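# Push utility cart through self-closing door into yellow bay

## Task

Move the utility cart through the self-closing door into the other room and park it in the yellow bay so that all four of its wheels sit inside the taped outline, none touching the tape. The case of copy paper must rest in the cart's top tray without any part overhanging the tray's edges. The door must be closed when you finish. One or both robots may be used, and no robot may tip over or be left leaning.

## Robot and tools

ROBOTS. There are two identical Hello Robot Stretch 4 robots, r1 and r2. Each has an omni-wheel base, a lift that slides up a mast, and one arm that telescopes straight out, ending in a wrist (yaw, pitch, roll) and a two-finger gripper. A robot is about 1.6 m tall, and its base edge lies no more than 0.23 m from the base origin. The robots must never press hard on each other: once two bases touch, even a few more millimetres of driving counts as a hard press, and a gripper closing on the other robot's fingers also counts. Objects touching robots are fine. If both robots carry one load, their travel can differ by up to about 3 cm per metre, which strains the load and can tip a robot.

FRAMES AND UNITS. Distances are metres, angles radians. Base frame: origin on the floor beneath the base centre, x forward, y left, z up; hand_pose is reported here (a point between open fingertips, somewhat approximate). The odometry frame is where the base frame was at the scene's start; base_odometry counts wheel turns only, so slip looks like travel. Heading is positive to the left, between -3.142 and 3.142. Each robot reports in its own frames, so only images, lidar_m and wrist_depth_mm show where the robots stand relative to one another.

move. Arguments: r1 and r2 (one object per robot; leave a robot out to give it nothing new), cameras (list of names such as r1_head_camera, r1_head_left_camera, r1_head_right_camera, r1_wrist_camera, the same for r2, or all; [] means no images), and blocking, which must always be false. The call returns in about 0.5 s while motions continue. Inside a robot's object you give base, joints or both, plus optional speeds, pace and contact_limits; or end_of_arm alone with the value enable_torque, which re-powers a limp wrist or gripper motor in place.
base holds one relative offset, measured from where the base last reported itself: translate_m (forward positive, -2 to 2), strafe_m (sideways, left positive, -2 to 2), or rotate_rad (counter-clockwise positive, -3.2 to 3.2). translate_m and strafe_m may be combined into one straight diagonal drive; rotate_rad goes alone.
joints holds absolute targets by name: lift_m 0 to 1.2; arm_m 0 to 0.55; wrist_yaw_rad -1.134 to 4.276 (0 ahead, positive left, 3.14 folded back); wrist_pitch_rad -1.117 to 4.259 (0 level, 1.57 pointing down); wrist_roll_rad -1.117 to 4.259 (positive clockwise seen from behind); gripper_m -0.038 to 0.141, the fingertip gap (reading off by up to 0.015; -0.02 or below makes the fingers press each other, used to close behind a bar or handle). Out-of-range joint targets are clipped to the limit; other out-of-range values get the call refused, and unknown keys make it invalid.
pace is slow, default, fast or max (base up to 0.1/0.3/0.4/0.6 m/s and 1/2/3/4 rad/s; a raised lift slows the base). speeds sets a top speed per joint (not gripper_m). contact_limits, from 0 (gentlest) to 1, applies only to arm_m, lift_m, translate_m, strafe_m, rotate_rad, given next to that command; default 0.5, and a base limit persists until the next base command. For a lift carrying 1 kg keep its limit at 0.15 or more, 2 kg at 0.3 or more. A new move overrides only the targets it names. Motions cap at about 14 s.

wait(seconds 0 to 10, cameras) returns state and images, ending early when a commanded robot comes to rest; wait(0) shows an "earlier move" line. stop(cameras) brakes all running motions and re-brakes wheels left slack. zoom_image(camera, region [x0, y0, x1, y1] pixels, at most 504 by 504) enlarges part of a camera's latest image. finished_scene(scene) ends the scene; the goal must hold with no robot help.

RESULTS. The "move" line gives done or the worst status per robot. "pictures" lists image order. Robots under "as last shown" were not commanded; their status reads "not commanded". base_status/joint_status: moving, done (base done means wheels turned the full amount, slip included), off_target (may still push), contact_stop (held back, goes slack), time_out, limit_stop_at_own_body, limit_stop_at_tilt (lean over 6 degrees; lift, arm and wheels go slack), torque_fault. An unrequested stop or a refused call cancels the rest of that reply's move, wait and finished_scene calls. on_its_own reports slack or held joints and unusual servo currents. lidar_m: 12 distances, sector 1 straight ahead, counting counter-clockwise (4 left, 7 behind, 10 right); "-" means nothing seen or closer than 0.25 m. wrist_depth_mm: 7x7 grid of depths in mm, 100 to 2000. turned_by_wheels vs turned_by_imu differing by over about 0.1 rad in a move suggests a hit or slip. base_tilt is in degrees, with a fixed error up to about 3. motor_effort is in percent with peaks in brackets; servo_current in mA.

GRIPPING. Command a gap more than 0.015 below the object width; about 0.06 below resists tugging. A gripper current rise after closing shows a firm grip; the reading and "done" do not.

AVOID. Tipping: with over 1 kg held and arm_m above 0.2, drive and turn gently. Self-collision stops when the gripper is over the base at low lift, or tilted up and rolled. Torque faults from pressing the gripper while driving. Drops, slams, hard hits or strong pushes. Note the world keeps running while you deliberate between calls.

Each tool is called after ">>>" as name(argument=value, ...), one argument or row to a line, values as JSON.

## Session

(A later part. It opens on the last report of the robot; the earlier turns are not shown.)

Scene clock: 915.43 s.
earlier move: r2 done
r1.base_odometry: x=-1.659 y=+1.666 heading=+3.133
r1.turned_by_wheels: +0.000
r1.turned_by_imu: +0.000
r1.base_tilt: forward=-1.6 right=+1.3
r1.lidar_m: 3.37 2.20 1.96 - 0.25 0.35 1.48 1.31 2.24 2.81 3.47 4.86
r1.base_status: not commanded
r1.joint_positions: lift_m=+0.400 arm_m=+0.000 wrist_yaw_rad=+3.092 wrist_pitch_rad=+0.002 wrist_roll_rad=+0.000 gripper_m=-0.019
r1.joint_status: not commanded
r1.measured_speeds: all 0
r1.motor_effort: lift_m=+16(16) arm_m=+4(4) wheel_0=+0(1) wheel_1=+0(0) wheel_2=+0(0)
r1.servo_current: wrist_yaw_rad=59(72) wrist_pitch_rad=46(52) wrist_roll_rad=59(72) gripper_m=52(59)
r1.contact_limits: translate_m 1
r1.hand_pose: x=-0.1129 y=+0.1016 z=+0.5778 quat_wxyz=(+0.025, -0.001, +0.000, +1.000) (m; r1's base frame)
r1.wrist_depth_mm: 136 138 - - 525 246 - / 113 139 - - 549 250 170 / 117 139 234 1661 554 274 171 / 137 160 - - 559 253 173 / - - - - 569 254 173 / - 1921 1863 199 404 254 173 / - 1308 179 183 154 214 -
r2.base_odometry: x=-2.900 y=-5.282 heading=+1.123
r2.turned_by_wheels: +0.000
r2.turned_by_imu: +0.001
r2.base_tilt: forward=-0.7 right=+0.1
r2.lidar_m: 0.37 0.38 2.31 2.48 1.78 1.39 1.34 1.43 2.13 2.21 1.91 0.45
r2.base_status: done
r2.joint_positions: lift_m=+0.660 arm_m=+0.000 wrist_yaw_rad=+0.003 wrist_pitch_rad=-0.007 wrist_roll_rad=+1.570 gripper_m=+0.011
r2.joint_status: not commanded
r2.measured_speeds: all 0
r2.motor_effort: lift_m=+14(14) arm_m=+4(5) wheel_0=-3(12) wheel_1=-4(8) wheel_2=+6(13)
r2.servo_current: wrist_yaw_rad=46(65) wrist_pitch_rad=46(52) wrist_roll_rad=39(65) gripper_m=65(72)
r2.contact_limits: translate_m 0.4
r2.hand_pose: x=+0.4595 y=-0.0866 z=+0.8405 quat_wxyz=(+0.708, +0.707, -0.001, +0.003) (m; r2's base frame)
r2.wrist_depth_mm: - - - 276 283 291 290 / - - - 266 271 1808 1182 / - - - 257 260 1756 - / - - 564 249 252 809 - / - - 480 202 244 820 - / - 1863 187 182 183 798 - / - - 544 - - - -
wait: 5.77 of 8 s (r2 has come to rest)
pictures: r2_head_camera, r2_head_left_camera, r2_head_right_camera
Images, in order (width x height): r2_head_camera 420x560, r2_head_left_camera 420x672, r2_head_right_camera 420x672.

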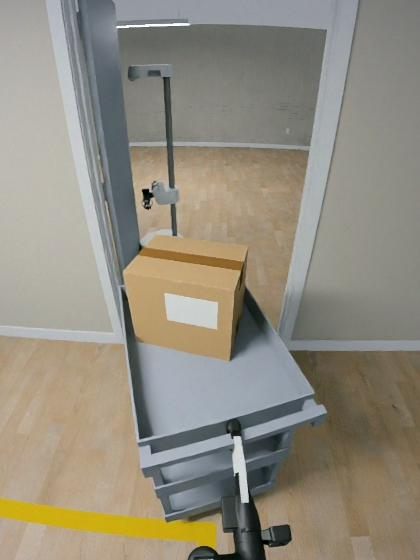

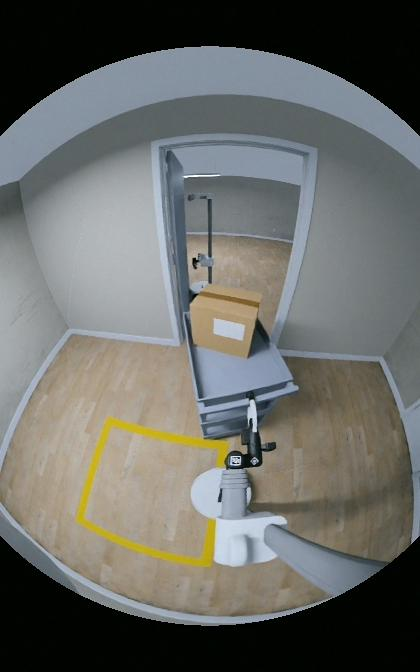

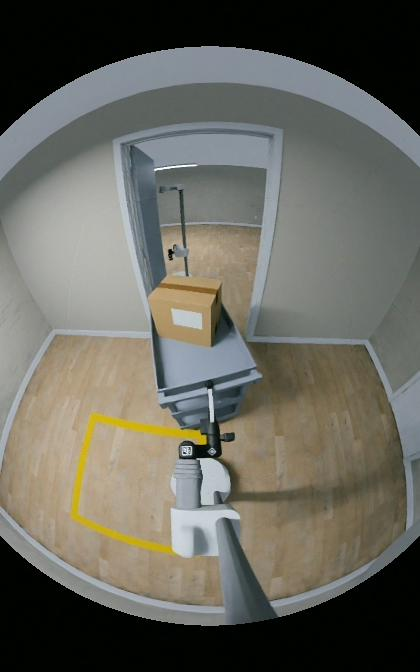

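>>> move(
  blocking=false,
  r2={"base":{"translate_m":-0.45},"pace":"slow","contact_limits":{"translate_m":0.4}},
  cameras=[],
)

>>> wait(
  seconds=8,
  cameras=[],
)

>>> move(
  blocking=false,
  r2={"base":{"strafe_m":0.4},"pace":"slow","contact_limits":{"strafe_m":0.4}},
  cameras=[],
)

>>> wait(
  seconds=8,
  cameras=[],
)

>>> move(
  blocking=false,
  r2={"base":{"rotate_rad":-0.45},"pace":"slow","contact_limits":{"rotate_rad":0.4}},
  cameras=[],
)

>>> wait(
  seconds=5,
  cameras=["r2_head_camera","r2_head_right_camera","r2_head_left_camera"],
)

Scene clock: 931.63 s.
move: r2 moving
r1: as last shown
r1.lidar_m: 3.40 2.16 1.96 - 0.25 0.36 1.49 1.29 2.26 2.83 3.43 4.86
r1.servo_current: wrist_yaw_rad=26(65) wrist_pitch_rad=39(46) wrist_roll_rad=52(52) gripper_m=52(52)
r1.contact_limits: translate_m 1
r1.wrist_depth_mm: 136 138 - - 530 247 - / 113 139 - - 544 251 170 / 117 139 265 1756 554 276 171 / 137 159 - - 559 254 172 / - - - - 569 253 172 / - 1921 1983 198 402 255 172 / - 1336 179 184 154 213 -
r2.base_odometry: x=-2.905 y=-5.293 heading=+1.123
r2.turned_by_wheels: +0.000
r2.turned_by_imu: +0.001
r2.base_tilt: forward=-0.6 right=+0.1
r2.lidar_m: 0.36 0.34 2.35 2.48 1.75 1.37 1.33 1.41 2.11 2.23 1.95 0.47
r2.base_status: translate_m moving
r2.joint_positions: lift_m=+0.660 arm_m=+0.000 wrist_yaw_rad=+0.003 wrist_pitch_rad=-0.007 wrist_roll_rad=+1.570 gripper_m=+0.011
r2.joint_status: not commanded
r2.measured_speeds: translate_m=-0.049 strafe_m=+0.000 rotate_rad=+0.002 lift_m=+0.000 arm_m=+0.000 wrist_yaw_rad=+0.000 wrist_pitch_rad=+0.000 wrist_roll_rad=+0.000
r2.motor_effort: lift_m=+14(14) arm_m=+5(5) wheel_0=-5(8) wheel_1=-8(8) wheel_2=+13(13)
r2.servo_current: wrist_yaw_rad=59(59) wrist_pitch_rad=52(52) wrist_roll_rad=39(59) gripper_m=59(72)
r2.contact_limits: translate_m 0.4
r2.hand_pose: x=+0.4595 y=-0.0866 z=+0.8405 quat_wxyz=(+0.708, +0.707, -0.001, +0.003) (m; r2's base frame)
r2.wrist_depth_mm: - - - 276 287 290 289 / - - - 266 271 1756 1182 / - - - 258 260 1808 - / - - 574 249 254 809 - / - - 480 202 244 831 - / - 1808 187 183 182 809 - / - - 544 - - - -
pictures: none
No camera images: "cameras" was empty.

Scene clock: 936.90 s.
earlier move: r2 done
r1.base_odometry: x=-1.659 y=+1.666 heading=+3.133
r1.turned_by_wheels: +0.000
r1.turned_by_imu: +0.000
r1.base_tilt: forward=-1.6 right=+1.3
r1.lidar_m: 3.38 2.18 1.96 - 0.25 0.34 1.92 1.30 2.24 2.81 3.43 4.86
r1.base_status: not commanded
r1.joint_positions: lift_m=+0.400 arm_m=+0.000 wrist_yaw_rad=+3.092 wrist_pitch_rad=+0.002 wrist_roll_rad=+0.000 gripper_m=-0.019
r1.joint_status: not commanded
r1.measured_speeds: all 0
r1.motor_effort: lift_m=+16(16) arm_m=+4(4) wheel_0=+0(1) wheel_1=+0(1) wheel_2=+0(0)
r1.servo_current: wrist_yaw_rad=59(72) wrist_pitch_rad=39(52) wrist_roll_rad=46(78) gripper_m=59(59)
r1.contact_limits: translate_m 1
r1.hand_pose: x=-0.1129 y=+0.1016 z=+0.5778 quat_wxyz=(+0.025, -0.001, +0.000, +1.000) (m; r1's base frame)
r1.wrist_depth_mm: 136 139 - - 530 246 - / 114 139 - - 539 250 170 / 117 139 271 - 554 276 171 / 137 160 - - 564 254 172 / - - - - 564 254 173 / - 1921 1921 199 402 254 173 / - 1336 179 184 154 213 -
r2.base_odometry: x=-3.095 y=-5.687 heading=+1.123
r2.turned_by_wheels: +0.000
r2.turned_by_imu: +0.002
r2.base_tilt: forward=-0.7 right=+0.0
r2.lidar_m: 0.29 0.29 2.58 2.53 1.18 0.92 0.89 0.96 1.42 2.20 2.38 0.47
r2.base_status: done
r2.joint_positions: lift_m=+0.660 arm_m=+0.000 wrist_yaw_rad=+0.004 wrist_pitch_rad=-0.007 wrist_roll_rad=+1.570 gripper_m=+0.011
r2.joint_status: not commanded
r2.measured_speeds: all 0
r2.motor_effort: lift_m=+14(14) arm_m=+4(5) wheel_0=-2(8) wheel_1=-5(8) wheel_2=+7(13)
r2.servo_current: wrist_yaw_rad=46(59) wrist_pitch_rad=52(52) wrist_roll_rad=33(59) gripper_m=65(72)
r2.contact_limits: translate_m 0.4
r2.hand_pose: x=+0.4596 y=-0.0863 z=+0.8405 quat_wxyz=(+0.708, +0.707, -0.001, +0.004) (m; r2's base frame)
r2.wrist_depth_mm: - - - 300 - - 1182 / - - - 319 345 351 349 / 1708 - - 297 324 1808 1281 / 1708 - - 270 285 1921 530 / 1756 - - 200 257 - - / 1756 492 189 182 183 - - / - - 455 - 218 - -
wait: 5.27 of 8 s (r2 has come to rest)
pictures: none
No camera images: "cameras" was empty.

Scene clock: 937.40 s.
move: r2 moving
r1: as last shown
r1.base_tilt: forward=-1.6 right=+1.2
r1.lidar_m: 3.40 2.19 1.96 - 0.25 0.34 1.93 1.31 2.26 2.82 3.43 4.86
r1.motor_effort: lift_m=+16(16) arm_m=+4(4) wheel_0=+0(1) wheel_1=+0(0) wheel_2=+0(0)
r1.servo_current: wrist_yaw_rad=46(59) wrist_pitch_rad=46(46) wrist_roll_rad=39(52) gripper_m=52(59)
r1.contact_limits: translate_m 1
r1.wrist_depth_mm: 136 138 - - 530 246 - / 113 139 - - 544 250 170 / 117 139 270 - 549 276 172 / 137 160 - - 564 254 173 / - - - - 569 254 173 / - 1921 1863 198 404 255 172 / - 1308 179 183 154 213 -
r2.base_odometry: x=-3.107 y=-5.681 heading=+1.123
r2.turned_by_wheels: +0.000
r2.turned_by_imu: +0.000
r2.base_tilt: forward=-0.7 right=+0.1
r2.lidar_m: 0.28 0.30 2.58 2.50 1.18 0.91 0.88 0.99 1.43 2.20 2.38 0.49
r2.base_status: strafe_m moving
r2.joint_positions: lift_m=+0.660 arm_m=+0.000 wrist_yaw_rad=+0.002 wrist_pitch_rad=-0.007 wrist_roll_rad=+1.570 gripper_m=+0.011
r2.joint_status: not commanded
r2.measured_speeds: translate_m=+0.001 strafe_m=+0.056 rotate_rad=-0.003 lift_m=+0.000 arm_m=+0.000 wrist_yaw_rad=-0.021 wrist_pitch_rad=+0.000 wrist_roll_rad=+0.000
r2.motor_effort: lift_m=+14(14) arm_m=+4(5) wheel_0=-7(8) wheel_1=+7(10) wheel_2=-1(7)
r2.servo_current: wrist_yaw_rad=46(59) wrist_pitch_rad=52(52) wrist_roll_rad=39(52) gripper_m=65(65)
r2.contact_limits: strafe_m 0.4
r2.hand_pose: x=+0.4594 y=-0.0868 z=+0.8405 quat_wxyz=(+0.708, +0.707, -0.002, +0.003) (m; r2's base frame)
r2.wrist_depth_mm: - - - 304 - - 1229 / - - - 324 351 351 353 / 1708 - - 298 327 1808 1308 / 1708 - - 270 285 1863 521 / 1756 - - 198 256 1808 - / 1756 1756 190 180 184 - - / - 150 452 - 216 - -
pictures: none
No camera images: "cameras" was empty.

Scene clock: 942.03 s.
earlier move: r2 done
r1.base_odometry: x=-1.659 y=+1.666 heading=+3.133
r1.turned_by_wheels: +0.000
r1.turned_by_imu: +0.000
r1.base_tilt: forward=-1.6 right=+1.3
r1.lidar_m: 3.39 2.18 1.97 - 0.25 0.37 1.88 1.29 2.26 2.83 3.46 4.84
r1.base_status: not commanded
r1.joint_positions: lift_m=+0.400 arm_m=+0.000 wrist_yaw_rad=+3.092 wrist_pitch_rad=+0.002 wrist_roll_rad=+0.000 gripper_m=-0.019
r1.joint_status: not commanded
r1.measured_speeds: all 0
r1.motor_effort: lift_m=+16(16) arm_m=+4(4) wheel_0=+0(1) wheel_1=+0(0) wheel_2=+0(0)
r1.servo_current: wrist_yaw_rad=59(85) wrist_pitch_rad=39(52) wrist_roll_rad=46(65) gripper_m=52(59)
r1.contact_limits: translate_m 1
r1.hand_pose: x=-0.1129 y=+0.1016 z=+0.5778 quat_wxyz=(+0.025, -0.001, +0.000, +1.000) (m; r1's base frame)
r1.wrist_depth_mm: 136 138 - - 530 247 - / 113 139 - - 539 250 170 / 117 139 271 - 549 274 171 / 137 159 - - 564 253 172 / - - - - 569 255 173 / - 1921 1921 199 404 254 172 / - 1308 179 183 154 213 -
r2.base_odometry: x=-3.455 y=-5.514 heading=+1.123
r2.turned_by_wheels: +0.000
r2.turned_by_imu: -0.001
r2.base_tilt: forward=-0.7 right=+0.1
r2.lidar_m: 0.34 0.35 2.17 2.14 1.16 0.88 0.87 0.93 1.39 2.59 2.55 0.48
r2.base_status: done
r2.joint_positions: lift_m=+0.660 arm_m=+0.000 wrist_yaw_rad=-0.009 wrist_pitch_rad=-0.007 wrist_roll_rad=+1.570 gripper_m=+0.011
r2.joint_status: not commanded
r2.measured_speeds: all 0
r2.motor_effort: lift_m=+14(14) arm_m=+4(5) wheel_0=-4(16) wheel_1=+5(10) wheel_2=-3(7)
r2.servo_current: wrist_yaw_rad=52(78) wrist_pitch_rad=46(52) wrist_roll_rad=52(65) gripper_m=52(72)
r2.contact_limits: strafe_m 0.4
r2.hand_pose: x=+0.4584 y=-0.0901 z=+0.8405 quat_wxyz=(+0.708, +0.707, -0.006, -0.001) (m; r2's base frame)
r2.wrist_depth_mm: - - - 268 306 304 303 / 1708 - - 279 293 1756 1205 / 1708 - - 265 273 1808 512 / 1756 - - 252 258 831 - / - 554 477 194 246 820 - / - 488 189 179 183 788 - / - - 512 - - - -
wait: 4.63 of 8 s (r2 has come to rest)
pictures: none
No camera images: "cameras" was empty.

Scene clock: 942.53 s.
move: r2 moving
r1: as last shown
r1.lidar_m: 3.39 2.17 1.95 - 0.25 0.36 1.88 1.31 2.22 2.82 3.44 4.84
r1.servo_current: wrist_yaw_rad=59(59) wrist_pitch_rad=46(46) wrist_roll_rad=52(65) gripper_m=46(52)
r1.contact_limits: translate_m 1
r1.wrist_depth_mm: 136 138 - - 530 246 - / 113 139 - - 539 250 170 / 117 139 271 - 554 274 171 / 137 160 - - 559 254 172 / - - - - 569 254 172 / - 1921 1921 199 404 255 173 / - 1308 179 183 154 213 -
r2.base_odometry: x=-3.455 y=-5.514 heading=+0.999
r2.turned_by_wheels: -0.124
r2.turned_by_imu: -0.120
r2.base_tilt: forward=-0.7 right=+0.1
r2.lidar_m: 0.34 0.33 2.25 2.13 1.27 0.91 0.84 0.87 1.21 2.58 2.69 0.47
r2.base_status: rotate_rad moving
r2.joint_positions: lift_m=+0.660 arm_m=+0.000 wrist_yaw_rad=+0.010 wrist_pitch_rad=-0.007 wrist_roll_rad=+1.570 gripper_m=+0.011
r2.joint_status: not commanded
r2.measured_speeds: translate_m=+0.002 strafe_m=+0.000 rotate_rad=-0.486 lift_m=+0.000 arm_m=+0.001 wrist_yaw_rad=+0.023 wrist_pitch_rad=+0.000 wrist_roll_rad=+0.000
r2.motor_effort: lift_m=+14(14) arm_m=+4(5) wheel_0=+15(15) wheel_1=+7(9) wheel_2=+14(15)
r2.servo_current: wrist_yaw_rad=52(72) wrist_pitch_rad=46(52) wrist_roll_rad=59(59) gripper_m=59(72)
r2.contact_limits: rotate_rad 0.4
r2.hand_pose: x=+0.4601 y=-0.0845 z=+0.8405 quat_wxyz=(+0.708, +0.707, +0.001, +0.006) (m; r2's base frame)
r2.wrist_depth_mm: - - - 262 - 1576 1229 / 1708 - - 298 315 327 325 / 1708 - - 278 291 1863 512 / 1756 - - 210 268 - - / 1708 - 549 196 250 842 - / - 480 189 185 177 809 - / - - 484 - - - -
pictures: none
No camera images: "cameras" was empty.

Scene clock: 943.83 s.
earlier move: r2 done
r1.base_odometry: x=-1.659 y=+1.666 heading=+3.133
r1.turned_by_wheels: +0.000
r1.turned_by_imu: +0.000
r1.base_tilt: forward=-1.6 right=+1.2
r1.lidar_m: 3.41 2.17 1.97 - 0.25 0.36 2.00 1.30 2.26 2.80 3.45 4.85
r1.base_status: not commanded
r1.joint_positions: lift_m=+0.400 arm_m=+0.000 wrist_yaw_rad=+3.092 wrist_pitch_rad=+0.002 wrist_roll_rad=+0.000 gripper_m=-0.019
r1.joint_status: not commanded
r1.measured_speeds: all 0
r1.motor_effort: lift_m=+16(16) arm_m=+4(4) wheel_0=+0(1) wheel_1=+0(0) wheel_2=+0(0)
r1.servo_current: wrist_yaw_rad=65(72) wrist_pitch_rad=46(52) wrist_roll_rad=59(72) gripper_m=59(59)
r1.contact_limits: translate_m 1
r1.hand_pose: x=-0.1129 y=+0.1016 z=+0.5778 quat_wxyz=(+0.025, -0.001, +0.000, +1.000) (m; r1's base frame)
r1.wrist_depth_mm: 136 138 - - 525 246 - / 113 139 - - 535 250 170 / 117 139 270 - 554 274 171 / 137 160 - - 569 254 173 / - - - - 569 255 172 / - 1921 1921 198 404 255 173 / - 1336 179 183 154 213 -
r2.base_odometry: x=-3.455 y=-5.514 heading=+0.673
r2.turned_by_wheels: -0.326
r2.turned_by_imu: -0.317
r2.base_tilt: forward=-0.7 right=+0.1
r2.lidar_m: 0.25 0.27 2.17 2.14 2.12 1.07 0.86 0.85 0.95 1.51 2.58 0.52
r2.base_status: done
r2.joint_positions: lift_m=+0.660 arm_m=+0.000 wrist_yaw_rad=-0.003 wrist_pitch_rad=-0.007 wrist_roll_rad=+1.570 gripper_m=+0.010
r2.joint_status: not commanded
r2.measured_speeds: all 0
r2.motor_effort: lift_m=+14(14) arm_m=+4(5) wheel_0=+1(20) wheel_1=+5(9) wheel_2=-4(19)
r2.servo_current: wrist_yaw_rad=52(98) wrist_pitch_rad=46(52) wrist_roll_rad=46(59) gripper_m=65(72)
r2.contact_limits: rotate_rad 0.4
r2.hand_pose: x=+0.4590 y=-0.0883 z=+0.8405 quat_wxyz=(+0.708, +0.707, -0.003, +0.001) (m; r2's base frame)
r2.wrist_depth_mm: - - - - - 1863 1229 / - - - - - 1808 1229 / - - - 355 - 1618 1255 / - - - 249 375 1499 430 / 1863 - - 198 279 1863 1336 / 1756 - 185 186 186 1756 512 / 1661 - - - 196 615 -
wait: 1.30 of 5 s (r2 has come to rest)
pictures: r2_head_camera, r2_head_left_camera, r2_head_right_camera
Images, in order (width x height): r2_head_camera 420x560, r2_head_left_camera 420x672, r2_head_right_camera 420x672.

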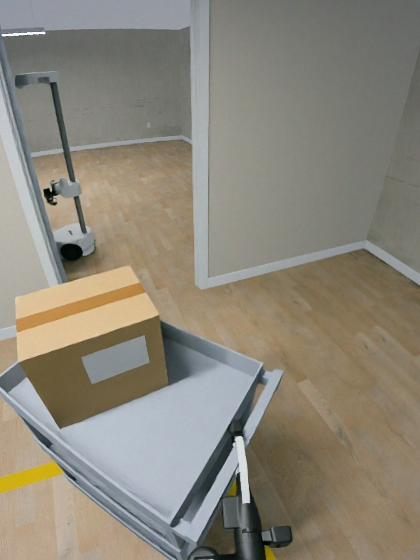

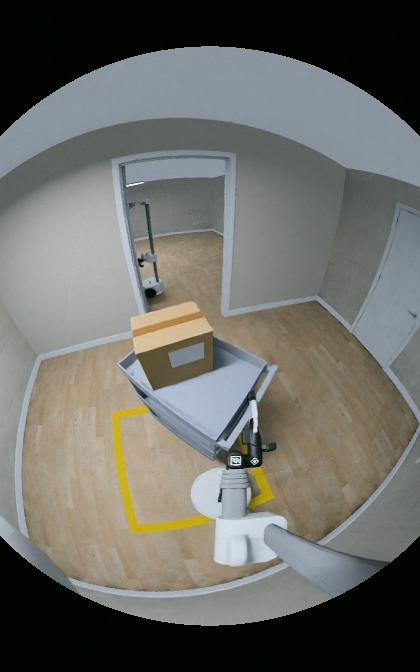

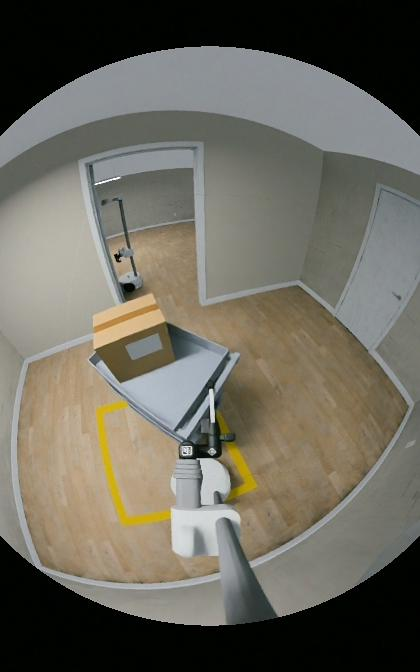

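>>> move(
  blocking=false,
  r2={"base":{"translate_m":-0.4},"pace":"slow","contact_limits":{"translate_m":0.4}},
  cameras=[],
)

>>> wait(
  seconds=8,
  cameras=["r2_head_camera","r2_head_right_camera","r2_head_left_camera"],
)

Scene clock: 952.43 s.
move: r2 moving
r1: as last shown
r1.base_tilt: forward=-1.6 right=+1.3
r1.lidar_m: 3.40 2.18 1.94 - 0.25 0.37 2.03 1.30 2.23 2.83 3.46 4.87
r1.servo_current: wrist_yaw_rad=39(59) wrist_pitch_rad=39(52) wrist_roll_rad=52(59) gripper_m=52(52)
r1.contact_limits: translate_m 1
r1.wrist_depth_mm: 136 138 - - 525 247 - / 113 139 - - 535 249 170 / 117 139 270 - 554 276 171 / 137 160 - - 559 254 172 / - - - - 564 255 172 / - 1921 1921 198 407 255 173 / - 1308 179 184 154 213 -
r2.base_odometry: x=-3.465 y=-5.522 heading=+0.673
r2.turned_by_wheels: +0.000
r2.turned_by_imu: +0.000
r2.base_tilt: forward=-0.7 right=+0.1
r2.lidar_m: 0.25 0.28 2.17 2.14 2.10 1.03 0.85 0.84 0.93 1.51 2.61 0.55
r2.base_status: translate_m moving
r2.joint_positions: lift_m=+0.660 arm_m=+0.000 wrist_yaw_rad=-0.001 wrist_pitch_rad=-0.007 wrist_roll_rad=+1.570 gripper_m=+0.010
r2.joint_status: not commanded
r2.measured_speeds: translate_m=-0.049 strafe_m=+0.000 rotate_rad=-0.001 lift_m=+0.000 arm_m=+0.000 wrist_yaw_rad=+0.011 wrist_pitch_rad=+0.000 wrist_roll_rad=+0.000
r2.motor_effort: lift_m=+14(14) arm_m=+4(4) wheel_0=-9(11) wheel_1=-7(7) wheel_2=+11(13)
r2.servo_current: wrist_yaw_rad=46(59) wrist_pitch_rad=46(52) wrist_roll_rad=46(52) gripper_m=65(72)
r2.contact_limits: translate_m 0.4
r2.hand_pose: x=+0.4591 y=-0.0878 z=+0.8405 quat_wxyz=(+0.708, +0.707, -0.003, +0.002) (m; r2's base frame)
r2.wrist_depth_mm: - - - - - 1808 1229 / - - - - - 1863 1255 / - - - 351 - 1618 1255 / - - - 247 355 1499 427 / 1808 - - 197 277 1863 500 / 1756 - 187 167 185 1756 517 / 1661 - - - 196 615 -
pictures: none
No camera images: "cameras" was empty.

Scene clock: 957.23 s.
earlier move: r2 done
r1.base_odometry: x=-1.659 y=+1.666 heading=+3.133
r1.turned_by_wheels: +0.000
r1.turned_by_imu: +0.000
r1.base_tilt: forward=-1.5 right=+1.3
r1.lidar_m: 3.40 2.18 1.95 - 0.25 0.35 2.35 1.32 2.26 2.83 3.44 4.85
r1.base_status: not commanded
r1.joint_positions: lift_m=+0.400 arm_m=+0.000 wrist_yaw_rad=+3.092 wrist_pitch_rad=+0.002 wrist_roll_rad=+0.000 gripper_m=-0.019
r1.joint_status: not commanded
r1.measured_speeds: all 0
r1.motor_effort: lift_m=+16(16) arm_m=+4(4) wheel_0=+0(1) wheel_1=+0(0) wheel_2=+0(0)
r1.servo_current: wrist_yaw_rad=52(72) wrist_pitch_rad=46(52) wrist_roll_rad=59(65) gripper_m=52(65)
r1.contact_limits: translate_m 1
r1.hand_pose: x=-0.1129 y=+0.1016 z=+0.5778 quat_wxyz=(+0.025, -0.001, +0.000, +1.000) (m; r1's base frame)
r1.wrist_depth_mm: 136 138 - - 525 246 - / 113 139 - - 539 249 170 / 117 139 270 - 554 276 172 / 137 160 - - 564 255 172 / - - - - 564 255 173 / - 1921 1921 198 402 254 173 / - 1308 179 184 154 213 -
r2.base_odometry: x=-3.768 y=-5.763 heading=+0.673
r2.turned_by_wheels: +0.000
r2.turned_by_imu: -0.001
r2.base_tilt: forward=-0.7 right=+0.1
r2.lidar_m: 0.26 0.31 2.48 2.02 1.23 0.62 0.48 0.46 0.56 0.86 2.74 0.48
r2.base_status: done
r2.joint_positions: lift_m=+0.660 arm_m=+0.000 wrist_yaw_rad=-0.002 wrist_pitch_rad=-0.007 wrist_roll_rad=+1.570 gripper_m=+0.010
r2.joint_status: not commanded
r2.measured_speeds: all 0
r2.motor_effort: lift_m=+14(14) arm_m=+4(4) wheel_0=-5(13) wheel_1=-5(9) wheel_2=+5(13)
r2.servo_current: wrist_yaw_rad=39(59) wrist_pitch_rad=46(59) wrist_roll_rad=33(59) gripper_m=59(72)
r2.contact_limits: translate_m 0.4
r2.hand_pose: x=+0.4591 y=-0.0879 z=+0.8405 quat_wxyz=(+0.708, +0.707, -0.003, +0.002) (m; r2's base frame)
r2.wrist_depth_mm: - - - 300 - 1808 1205 / - - - 324 347 347 343 / - - - 239 - 1863 1281 / - - - 216 281 1863 521 / - - - 196 251 - - / - - 189 179 183 809 - / - 1983 455 - 212 - -
wait: 4.80 of 8 s (r2 has come to rest)
pictures: r2_head_camera, r2_head_left_camera, r2_head_right_camera
Images, in order (width x height): r2_head_camera 420x560, r2_head_left_camera 420x672, r2_head_right_camera 420x672.

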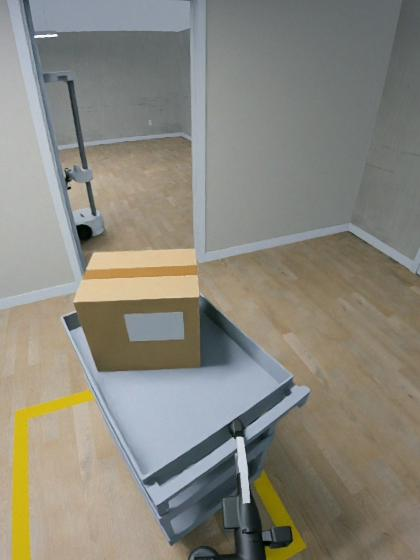

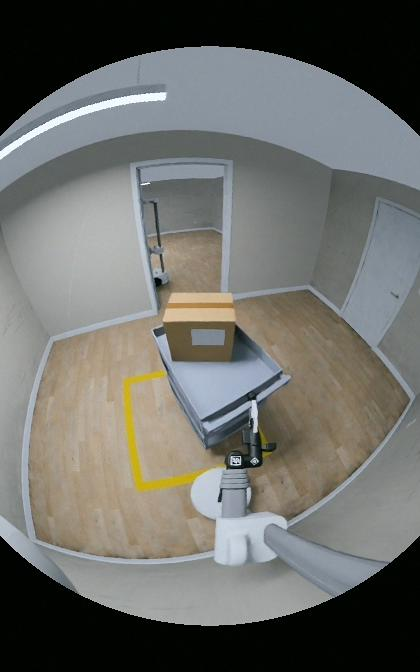

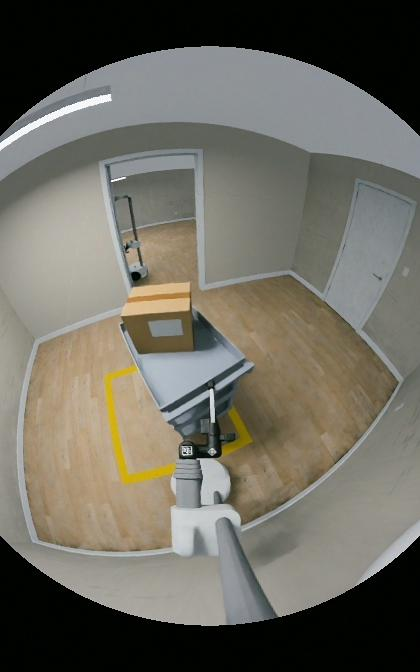

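>>> move(
  blocking=false,
  r2={"base":{"translate_m":-0.13,"strafe_m":0.33},"pace":"slow","contact_limits":{"strafe_m":0.4}},
  cameras=[],
)

>>> wait(
  seconds=8,
  cameras=["r2_head_camera","r2_head_right_camera","r2_head_left_camera"],
)

Scene clock: 964.30 s.
move: r2 moving
r1: as last shown
r1.base_tilt: forward=-1.6 right=+1.2
r1.lidar_m: 3.41 2.16 1.97 - 0.25 0.35 2.33 1.32 2.26 2.84 3.44 4.86
r1.motor_effort: lift_m=+16(16) arm_m=+4(4) wheel_0=+0(0) wheel_1=+0(0) wheel_2=+0(0)
r1.servo_current: wrist_yaw_rad=46(59) wrist_pitch_rad=46(46) wrist_roll_rad=46(65) gripper_m=46(59)
r1.contact_limits: translate_m 1
r1.wrist_depth_mm: 136 138 - - 530 247 - / 114 139 - - 539 250 170 / 117 140 270 - 554 276 171 / 137 160 - - 559 253 172 / - - - - 564 253 173 / - 1983 1921 198 407 255 173 / - 1308 179 183 154 213 -
r2.base_odometry: x=-3.779 y=-5.757 heading=+0.673
r2.turned_by_wheels: +0.000
r2.turned_by_imu: +0.000
r2.base_tilt: forward=-0.7 right=+0.1
r2.lidar_m: 0.29 0.30 2.45 1.99 1.20 0.59 0.49 0.47 0.55 0.86 2.77 0.50
r2.base_status: translate_m moving; strafe_m moving
r2.joint_positions: lift_m=+0.660 arm_m=+0.000 wrist_yaw_rad=-0.003 wrist_pitch_rad=-0.007 wrist_roll_rad=+1.570 gripper_m=+0.010
r2.joint_status: not commanded
r2.measured_speeds: translate_m=-0.017 strafe_m=+0.046 rotate_rad=-0.003 lift_m=+0.000 arm_m=+0.000 wrist_yaw_rad=-0.018 wrist_pitch_rad=+0.000 wrist_roll_rad=+0.000
r2.motor_effort: lift_m=+14(14) arm_m=+4(4) wheel_0=-13(14) wheel_1=+6(8) wheel_2=+3(9)
r2.servo_current: wrist_yaw_rad=46(52) wrist_pitch_rad=52(52) wrist_roll_rad=39(46) gripper_m=65(65)
r2.contact_limits: strafe_m 0.4
r2.hand_pose: x=+0.4590 y=-0.0884 z=+0.8405 quat_wxyz=(+0.708, +0.707, -0.004, +0.001) (m; r2's base frame)
r2.wrist_depth_mm: - - - 298 - 1808 1205 / - - - 322 345 345 343 / - - - 239 - 1808 1281 / - - - 215 281 1863 521 / - - - 195 251 - - / - - 187 178 184 809 - / - 1921 455 - 211 - -
pictures: none
No camera images: "cameras" was empty.

Scene clock: 968.63 s.
earlier move: r2 done
r1.base_odometry: x=-1.659 y=+1.666 heading=+3.133
r1.turned_by_wheels: +0.000
r1.turned_by_imu: +0.000
r1.base_tilt: forward=-1.5 right=+1.2
r1.lidar_m: 3.42 2.16 1.96 - 0.25 0.34 2.44 1.29 2.25 2.82 3.43 4.85
r1.base_status: not commanded
r1.joint_positions: lift_m=+0.400 arm_m=+0.000 wrist_yaw_rad=+3.092 wrist_pitch_rad=+0.002 wrist_roll_rad=+0.000 gripper_m=-0.019
r1.joint_status: not commanded
r1.measured_speeds: all 0
r1.motor_effort: lift_m=+16(16) arm_m=+4(4) wheel_0=+0(1) wheel_1=+0(0) wheel_2=+0(0)
r1.servo_current: wrist_yaw_rad=46(65) wrist_pitch_rad=39(52) wrist_roll_rad=46(65) gripper_m=52(59)
r1.contact_limits: translate_m 1
r1.hand_pose: x=-0.1129 y=+0.1016 z=+0.5778 quat_wxyz=(+0.025, -0.001, +0.000, +1.000) (m; r1's base frame)
r1.wrist_depth_mm: 136 138 - - 525 246 - / 114 139 - - 544 249 170 / 117 139 271 - 559 276 171 / 137 160 - - 564 253 172 / - - - - 569 254 173 / - 1921 1921 198 404 255 172 / - 1308 179 184 154 213 -
r2.base_odometry: x=-4.075 y=-5.586 heading=+0.673
r2.turned_by_wheels: +0.000
r2.turned_by_imu: -0.001
r2.base_tilt: forward=-0.7 right=+0.1
r2.lidar_m: 0.38 0.37 2.02 1.64 1.20 0.58 0.47 0.46 0.50 0.83 3.12 0.45
r2.base_status: done
r2.joint_positions: lift_m=+0.660 arm_m=+0.000 wrist_yaw_rad=-0.005 wrist_pitch_rad=-0.007 wrist_roll_rad=+1.570 gripper_m=+0.010
r2.joint_status: not commanded
r2.measured_speeds: all 0
r2.motor_effort: lift_m=+14(14) arm_m=+4(4) wheel_0=-6(15) wheel_1=+4(8) wheel_2=+4(9)
r2.servo_current: wrist_yaw_rad=65(65) wrist_pitch_rad=52(59) wrist_roll_rad=33(65) gripper_m=59(72)
r2.contact_limits: strafe_m 0.4
r2.hand_pose: x=+0.4588 y=-0.0889 z=+0.8405 quat_wxyz=(+0.708, +0.707, -0.004, +0.001) (m; r2's base frame)
r2.wrist_depth_mm: - - - 245 244 1863 1229 / - - - 242 242 1756 504 / - - 627 240 240 809 - / - - 484 239 239 831 - / - - 504 198 238 820 - / - - 186 179 184 820 - / - - - - - - -
wait: 4.33 of 8 s (r2 has come to rest)
pictures: r2_head_camera, r2_head_left_camera, r2_head_right_camera
Images, in order (width x height): r2_head_camera 420x560, r2_head_left_camera 420x672, r2_head_right_camera 420x672.

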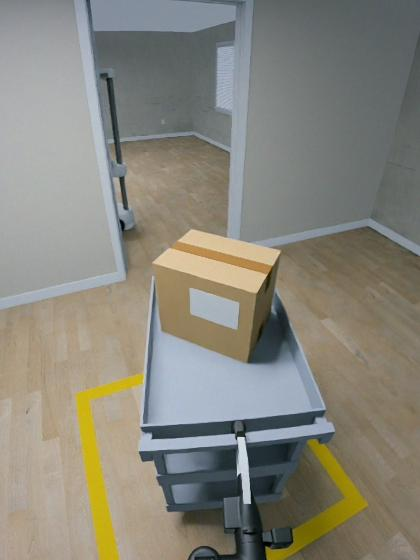

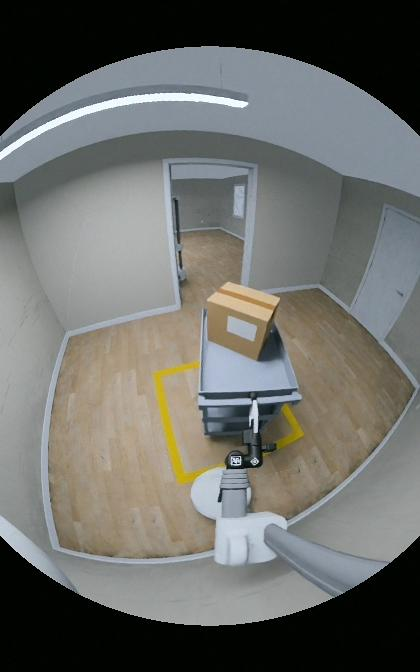

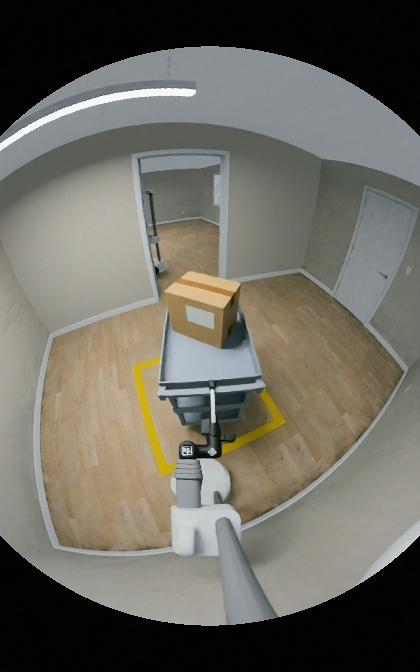

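>>> move(
  blocking=false,
  r2={"base":{"translate_m":0.14},"pace":"slow","contact_limits":{"translate_m":0.4}},
  cameras=[],
)

>>> wait(
  seconds=5,
  cameras=["r2_head_camera","r2_head_right_camera","r2_head_left_camera"],
)

Scene clock: 990.57 s.
move: r2 moving
r1: as last shown
r1.base_tilt: forward=-1.6 right=+1.3
r1.lidar_m: 3.43 2.20 1.95 - 0.25 0.36 2.42 1.30 2.23 2.82 3.45 4.85
r1.motor_effort: lift_m=+16(16) arm_m=+4(4) wheel_0=+0(1) wheel_1=+0(1) wheel_2=+0(0)
r1.servo_current: wrist_yaw_rad=46(65) wrist_pitch_rad=39(52) wrist_roll_rad=52(52) gripper_m=46(59)
r1.contact_limits: translate_m 1
r1.wrist_depth_mm: 136 138 - - 530 246 - / 113 139 - - 539 249 170 / 117 139 271 - 559 276 171 / 137 160 - - 564 254 173 / - - - - 569 255 173 / - 1921 1863 199 404 255 173 / - 1336 179 184 154 213 -
r2.base_odometry: x=-4.065 y=-5.579 heading=+0.673
r2.turned_by_wheels: +0.000
r2.turned_by_imu: +0.000
r2.base_tilt: forward=-0.7 right=+0.1
r2.lidar_m: 0.38 0.41 2.02 1.66 1.26 0.62 0.48 0.48 0.54 0.86 3.10 0.44
r2.base_status: translate_m moving
r2.joint_positions: lift_m=+0.660 arm_m=+0.000 wrist_yaw_rad=-0.005 wrist_pitch_rad=-0.007 wrist_roll_rad=+1.570 gripper_m=+0.010
r2.joint_status: not commanded
r2.measured_speeds: translate_m=+0.049 strafe_m=+0.000 rotate_rad=+0.001 lift_m=+0.000 arm_m=+0.000 wrist_yaw_rad=+0.000 wrist_pitch_rad=+0.000 wrist_roll_rad=+0.000
r2.motor_effort: lift_m=+14(14) arm_m=+4(4) wheel_0=+9(9) wheel_1=+8(8) wheel_2=-14(15)
r2.servo_current: wrist_yaw_rad=59(65) wrist_pitch_rad=46(59) wrist_roll_rad=52(59) gripper_m=59(59)
r2.contact_limits: translate_m 0.4
r2.hand_pose: x=+0.4588 y=-0.0889 z=+0.8405 quat_wxyz=(+0.708, +0.707, -0.004, +0.001) (m; r2's base frame)
r2.wrist_depth_mm: - - - 243 245 1808 1205 / - - - 242 242 1808 525 / - - 634 242 240 820 - / - - 484 240 239 831 - / - - 500 199 237 831 - / - - 188 179 184 820 - / - - - - - - -
pictures: none
No camera images: "cameras" was empty.

Scene clock: 992.77 s.
earlier move: r2 done
r1.base_odometry: x=-1.659 y=+1.666 heading=+3.133
r1.turned_by_wheels: +0.000
r1.turned_by_imu: +0.000
r1.base_tilt: forward=-1.6 right=+1.3
r1.lidar_m: 3.37 2.19 1.97 - 0.25 0.37 2.28 1.29 2.23 2.82 3.45 4.84
r1.base_status: not commanded
r1.joint_positions: lift_m=+0.400 arm_m=+0.000 wrist_yaw_rad=+3.092 wrist_pitch_rad=+0.002 wrist_roll_rad=+0.000 gripper_m=-0.019
r1.joint_status: not commanded
r1.measured_speeds: all 0
r1.motor_effort: lift_m=+16(16) arm_m=+4(5) wheel_0=+0(1) wheel_1=+0(1) wheel_2=+0(0)
r1.servo_current: wrist_yaw_rad=59(65) wrist_pitch_rad=39(52) wrist_roll_rad=52(65) gripper_m=52(59)
r1.contact_limits: translate_m 1
r1.hand_pose: x=-0.1129 y=+0.1016 z=+0.5778 quat_wxyz=(+0.025, -0.001, +0.000, +1.000) (m; r1's base frame)
r1.wrist_depth_mm: 136 138 - - 530 246 - / 113 139 - - 544 250 170 / 117 139 268 - 549 274 172 / 137 160 - - 564 253 172 / - - - - 564 253 173 / - 1863 1921 198 402 254 172 / - 1308 179 183 154 213 -
r2.base_odometry: x=-3.966 y=-5.499 heading=+0.674
r2.turned_by_wheels: +0.001
r2.turned_by_imu: +0.001
r2.base_tilt: forward=-0.6 right=+0.0
r2.lidar_m: 0.39 0.43 2.11 1.68 1.49 0.78 0.61 0.60 0.69 1.08 3.04 0.45
r2.base_status: done
r2.joint_positions: lift_m=+0.660 arm_m=+0.000 wrist_yaw_rad=-0.001 wrist_pitch_rad=-0.007 wrist_roll_rad=+1.570 gripper_m=+0.010
r2.joint_status: not commanded
r2.measured_speeds: all 0
r2.motor_effort: lift_m=+14(14) arm_m=+4(4) wheel_0=+6(10) wheel_1=+5(8) wheel_2=-6(15)
r2.servo_current: wrist_yaw_rad=33(65) wrist_pitch_rad=46(59) wrist_roll_rad=46(65) gripper_m=65(65)
r2.contact_limits: translate_m 0.4
r2.hand_pose: x=+0.4592 y=-0.0876 z=+0.8405 quat_wxyz=(+0.708, +0.707, -0.003, +0.002) (m; r2's base frame)
r2.wrist_depth_mm: - - - 238 237 1756 1229 / - - - 237 237 1756 - / - - 597 238 237 831 - / - - 477 237 236 820 - / - - 512 209 237 831 - / 1983 - 188 179 185 - - / - - - - - - -
wait: 2.20 of 5 s (r2 has come to rest)
pictures: r2_head_camera, r2_head_left_camera, r2_head_right_camera
Images, in order (width x height): r2_head_camera 420x560, r2_head_left_camera 420x672, r2_head_right_camera 420x672.

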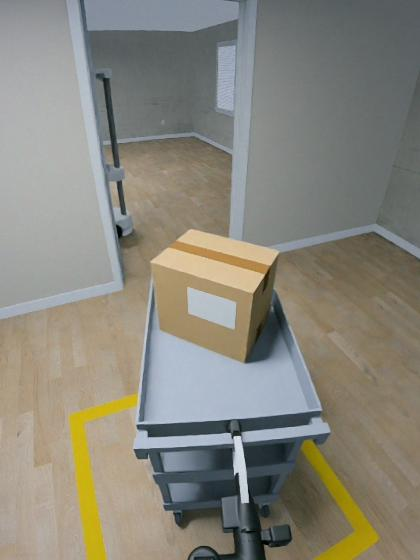

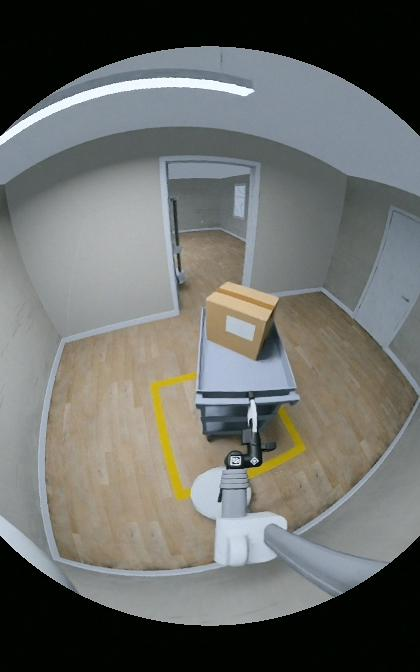

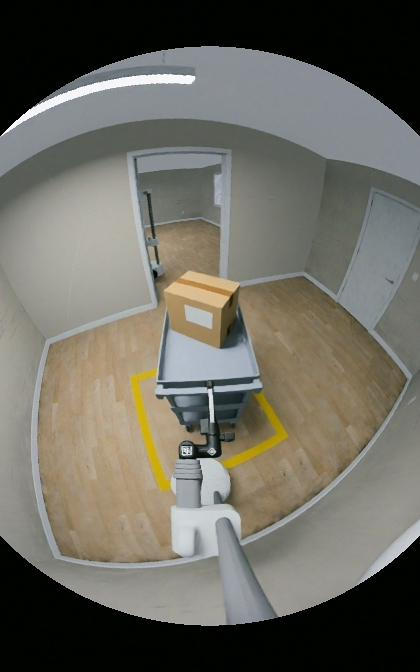

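>>> move(
  blocking=false,
  r2={"base":{"strafe_m":-0.22},"pace":"slow","contact_limits":{"strafe_m":0.4}},
  cameras=[],
)

>>> wait(
  seconds=6,
  cameras=["r2_head_camera","r2_head_right_camera","r2_head_left_camera"],
)

Scene clock: 1000.83 s.
move: r2 moving
r1: as last shown
r1.lidar_m: 3.40 2.19 1.97 - 0.25 0.35 2.27 1.32 2.26 2.82 3.45 4.84
r1.motor_effort: lift_m=+16(16) arm_m=+4(4) wheel_0=+0(1) wheel_1=+0(1) wheel_2=+0(0)
r1.servo_current: wrist_yaw_rad=33(59) wrist_pitch_rad=46(46) wrist_roll_rad=46(59) gripper_m=52(59)
r1.contact_limits: translate_m 1
r1.wrist_depth_mm: 136 138 - - 530 246 - / 113 138 - - 539 250 171 / 117 139 270 - 554 276 171 / 137 160 - - 554 253 172 / - - - - 569 254 172 / - 1983 1921 199 404 254 172 / - 1308 179 183 154 213 -
r2.base_odometry: x=-3.957 y=-5.510 heading=+0.674
r2.turned_by_wheels: +0.000
r2.turned_by_imu: +0.001
r2.base_tilt: forward=-0.7 right=+0.1
r2.lidar_m: 0.37 0.42 2.13 1.70 1.51 0.76 0.57 0.60 0.67 1.06 3.04 0.44
r2.base_status: strafe_m moving
r2.joint_positions: lift_m=+0.660 arm_m=+0.000 wrist_yaw_rad=+0.002 wrist_pitch_rad=-0.007 wrist_roll_rad=+1.570 gripper_m=+0.010
r2.joint_status: not commanded
r2.measured_speeds: translate_m=+0.000 strafe_m=-0.057 rotate_rad=+0.000 lift_m=+0.000 arm_m=+0.000 wrist_yaw_rad=+0.002 wrist_pitch_rad=+0.000 wrist_roll_rad=+0.000
r2.motor_effort: lift_m=+14(14) arm_m=+4(4) wheel_0=+16(16) wheel_1=-8(9) wheel_2=+0(4)
r2.servo_current: wrist_yaw_rad=46(59) wrist_pitch_rad=46(52) wrist_roll_rad=46(59) gripper_m=59(65)
r2.contact_limits: strafe_m 0.4
r2.hand_pose: x=+0.4595 y=-0.0867 z=+0.8405 quat_wxyz=(+0.708, +0.707, -0.002, +0.003) (m; r2's base frame)
r2.wrist_depth_mm: - - - 238 237 1808 1229 / - - - 180 237 1808 500 / - - 597 237 237 842 - / - - 473 239 237 831 - / - - 508 210 236 820 - / - - 187 179 185 831 - / - - - - - - -
pictures: none
No camera images: "cameras" was empty.

Scene clock: 1003.67 s.
earlier move: r2 done
r1.base_odometry: x=-1.659 y=+1.666 heading=+3.133
r1.turned_by_wheels: +0.000
r1.turned_by_imu: +0.000
r1.base_tilt: forward=-1.6 right=+1.3
r1.lidar_m: 3.39 2.17 1.96 - 0.25 0.36 2.30 1.31 2.26 2.82 3.42 4.86
r1.base_status: not commanded
r1.joint_positions: lift_m=+0.400 arm_m=+0.000 wrist_yaw_rad=+3.092 wrist_pitch_rad=+0.002 wrist_roll_rad=+0.000 gripper_m=-0.019
r1.joint_status: not commanded
r1.measured_speeds: all 0
r1.motor_effort: lift_m=+16(16) arm_m=+4(4) wheel_0=+0(1) wheel_1=+0(1) wheel_2=+0(0)
r1.servo_current: wrist_yaw_rad=39(65) wrist_pitch_rad=46(52) wrist_roll_rad=65(72) gripper_m=52(59)
r1.contact_limits: translate_m 1
r1.hand_pose: x=-0.1129 y=+0.1016 z=+0.5778 quat_wxyz=(+0.025, -0.001, +0.000, +1.000) (m; r1's base frame)
r1.wrist_depth_mm: 136 139 - - 525 247 - / 113 138 - - 539 251 170 / 117 139 271 - 554 276 171 / 137 160 - - 564 255 173 / - - - - 569 255 173 / - 1863 1921 198 407 255 173 / - 1308 179 183 154 213 -
r2.base_odometry: x=-3.828 y=-5.671 heading=+0.674
r2.turned_by_wheels: +0.000
r2.turned_by_imu: +0.001
r2.base_tilt: forward=-0.7 right=+0.1
r2.lidar_m: 0.34 0.35 2.34 1.89 1.33 0.66 0.55 0.54 0.60 0.93 2.85 0.47
r2.base_status: done
r2.joint_positions: lift_m=+0.660 arm_m=+0.000 wrist_yaw_rad=+0.004 wrist_pitch_rad=-0.007 wrist_roll_rad=+1.570 gripper_m=+0.010
r2.joint_status: not commanded
r2.measured_speeds: all 0
r2.motor_effort: lift_m=+14(14) arm_m=+4(4) wheel_0=+5(16) wheel_1=-6(10) wheel_2=+0(4)
r2.servo_current: wrist_yaw_rad=59(65) wrist_pitch_rad=46(52) wrist_roll_rad=52(65) gripper_m=65(72)
r2.contact_limits: strafe_m 0.4
r2.hand_pose: x=+0.4596 y=-0.0861 z=+0.8405 quat_wxyz=(+0.708, +0.707, -0.001, +0.004) (m; r2's base frame)
r2.wrist_depth_mm: - - - 244 310 1430 1078 / - - - 285 307 1576 1182 / - - - 268 281 1921 508 / - - - 204 260 1808 - / - - 492 202 247 831 - / - - 190 184 183 809 - / 1983 1983 500 - 223 - -
wait: 2.83 of 6 s (r2 has come to rest)
pictures: r2_head_camera, r2_head_left_camera, r2_head_right_camera
Images, in order (width x height): r2_head_camera 420x560, r2_head_left_camera 420x672, r2_head_right_camera 420x672.

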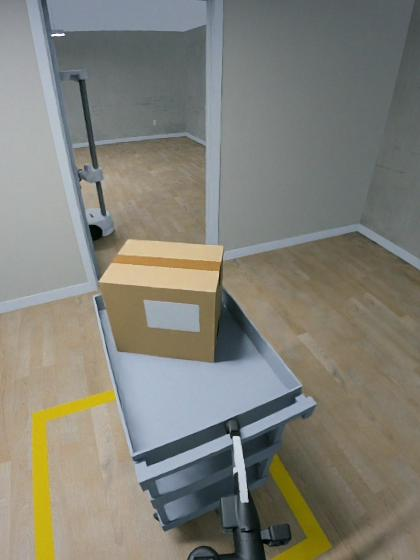

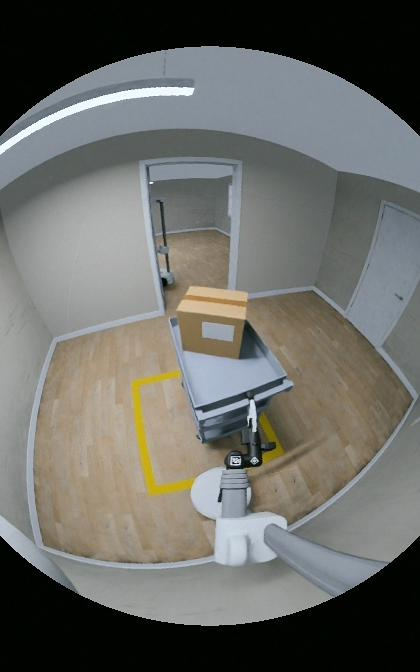

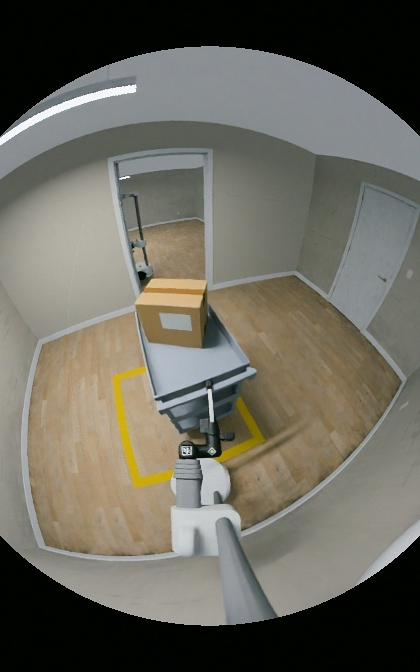

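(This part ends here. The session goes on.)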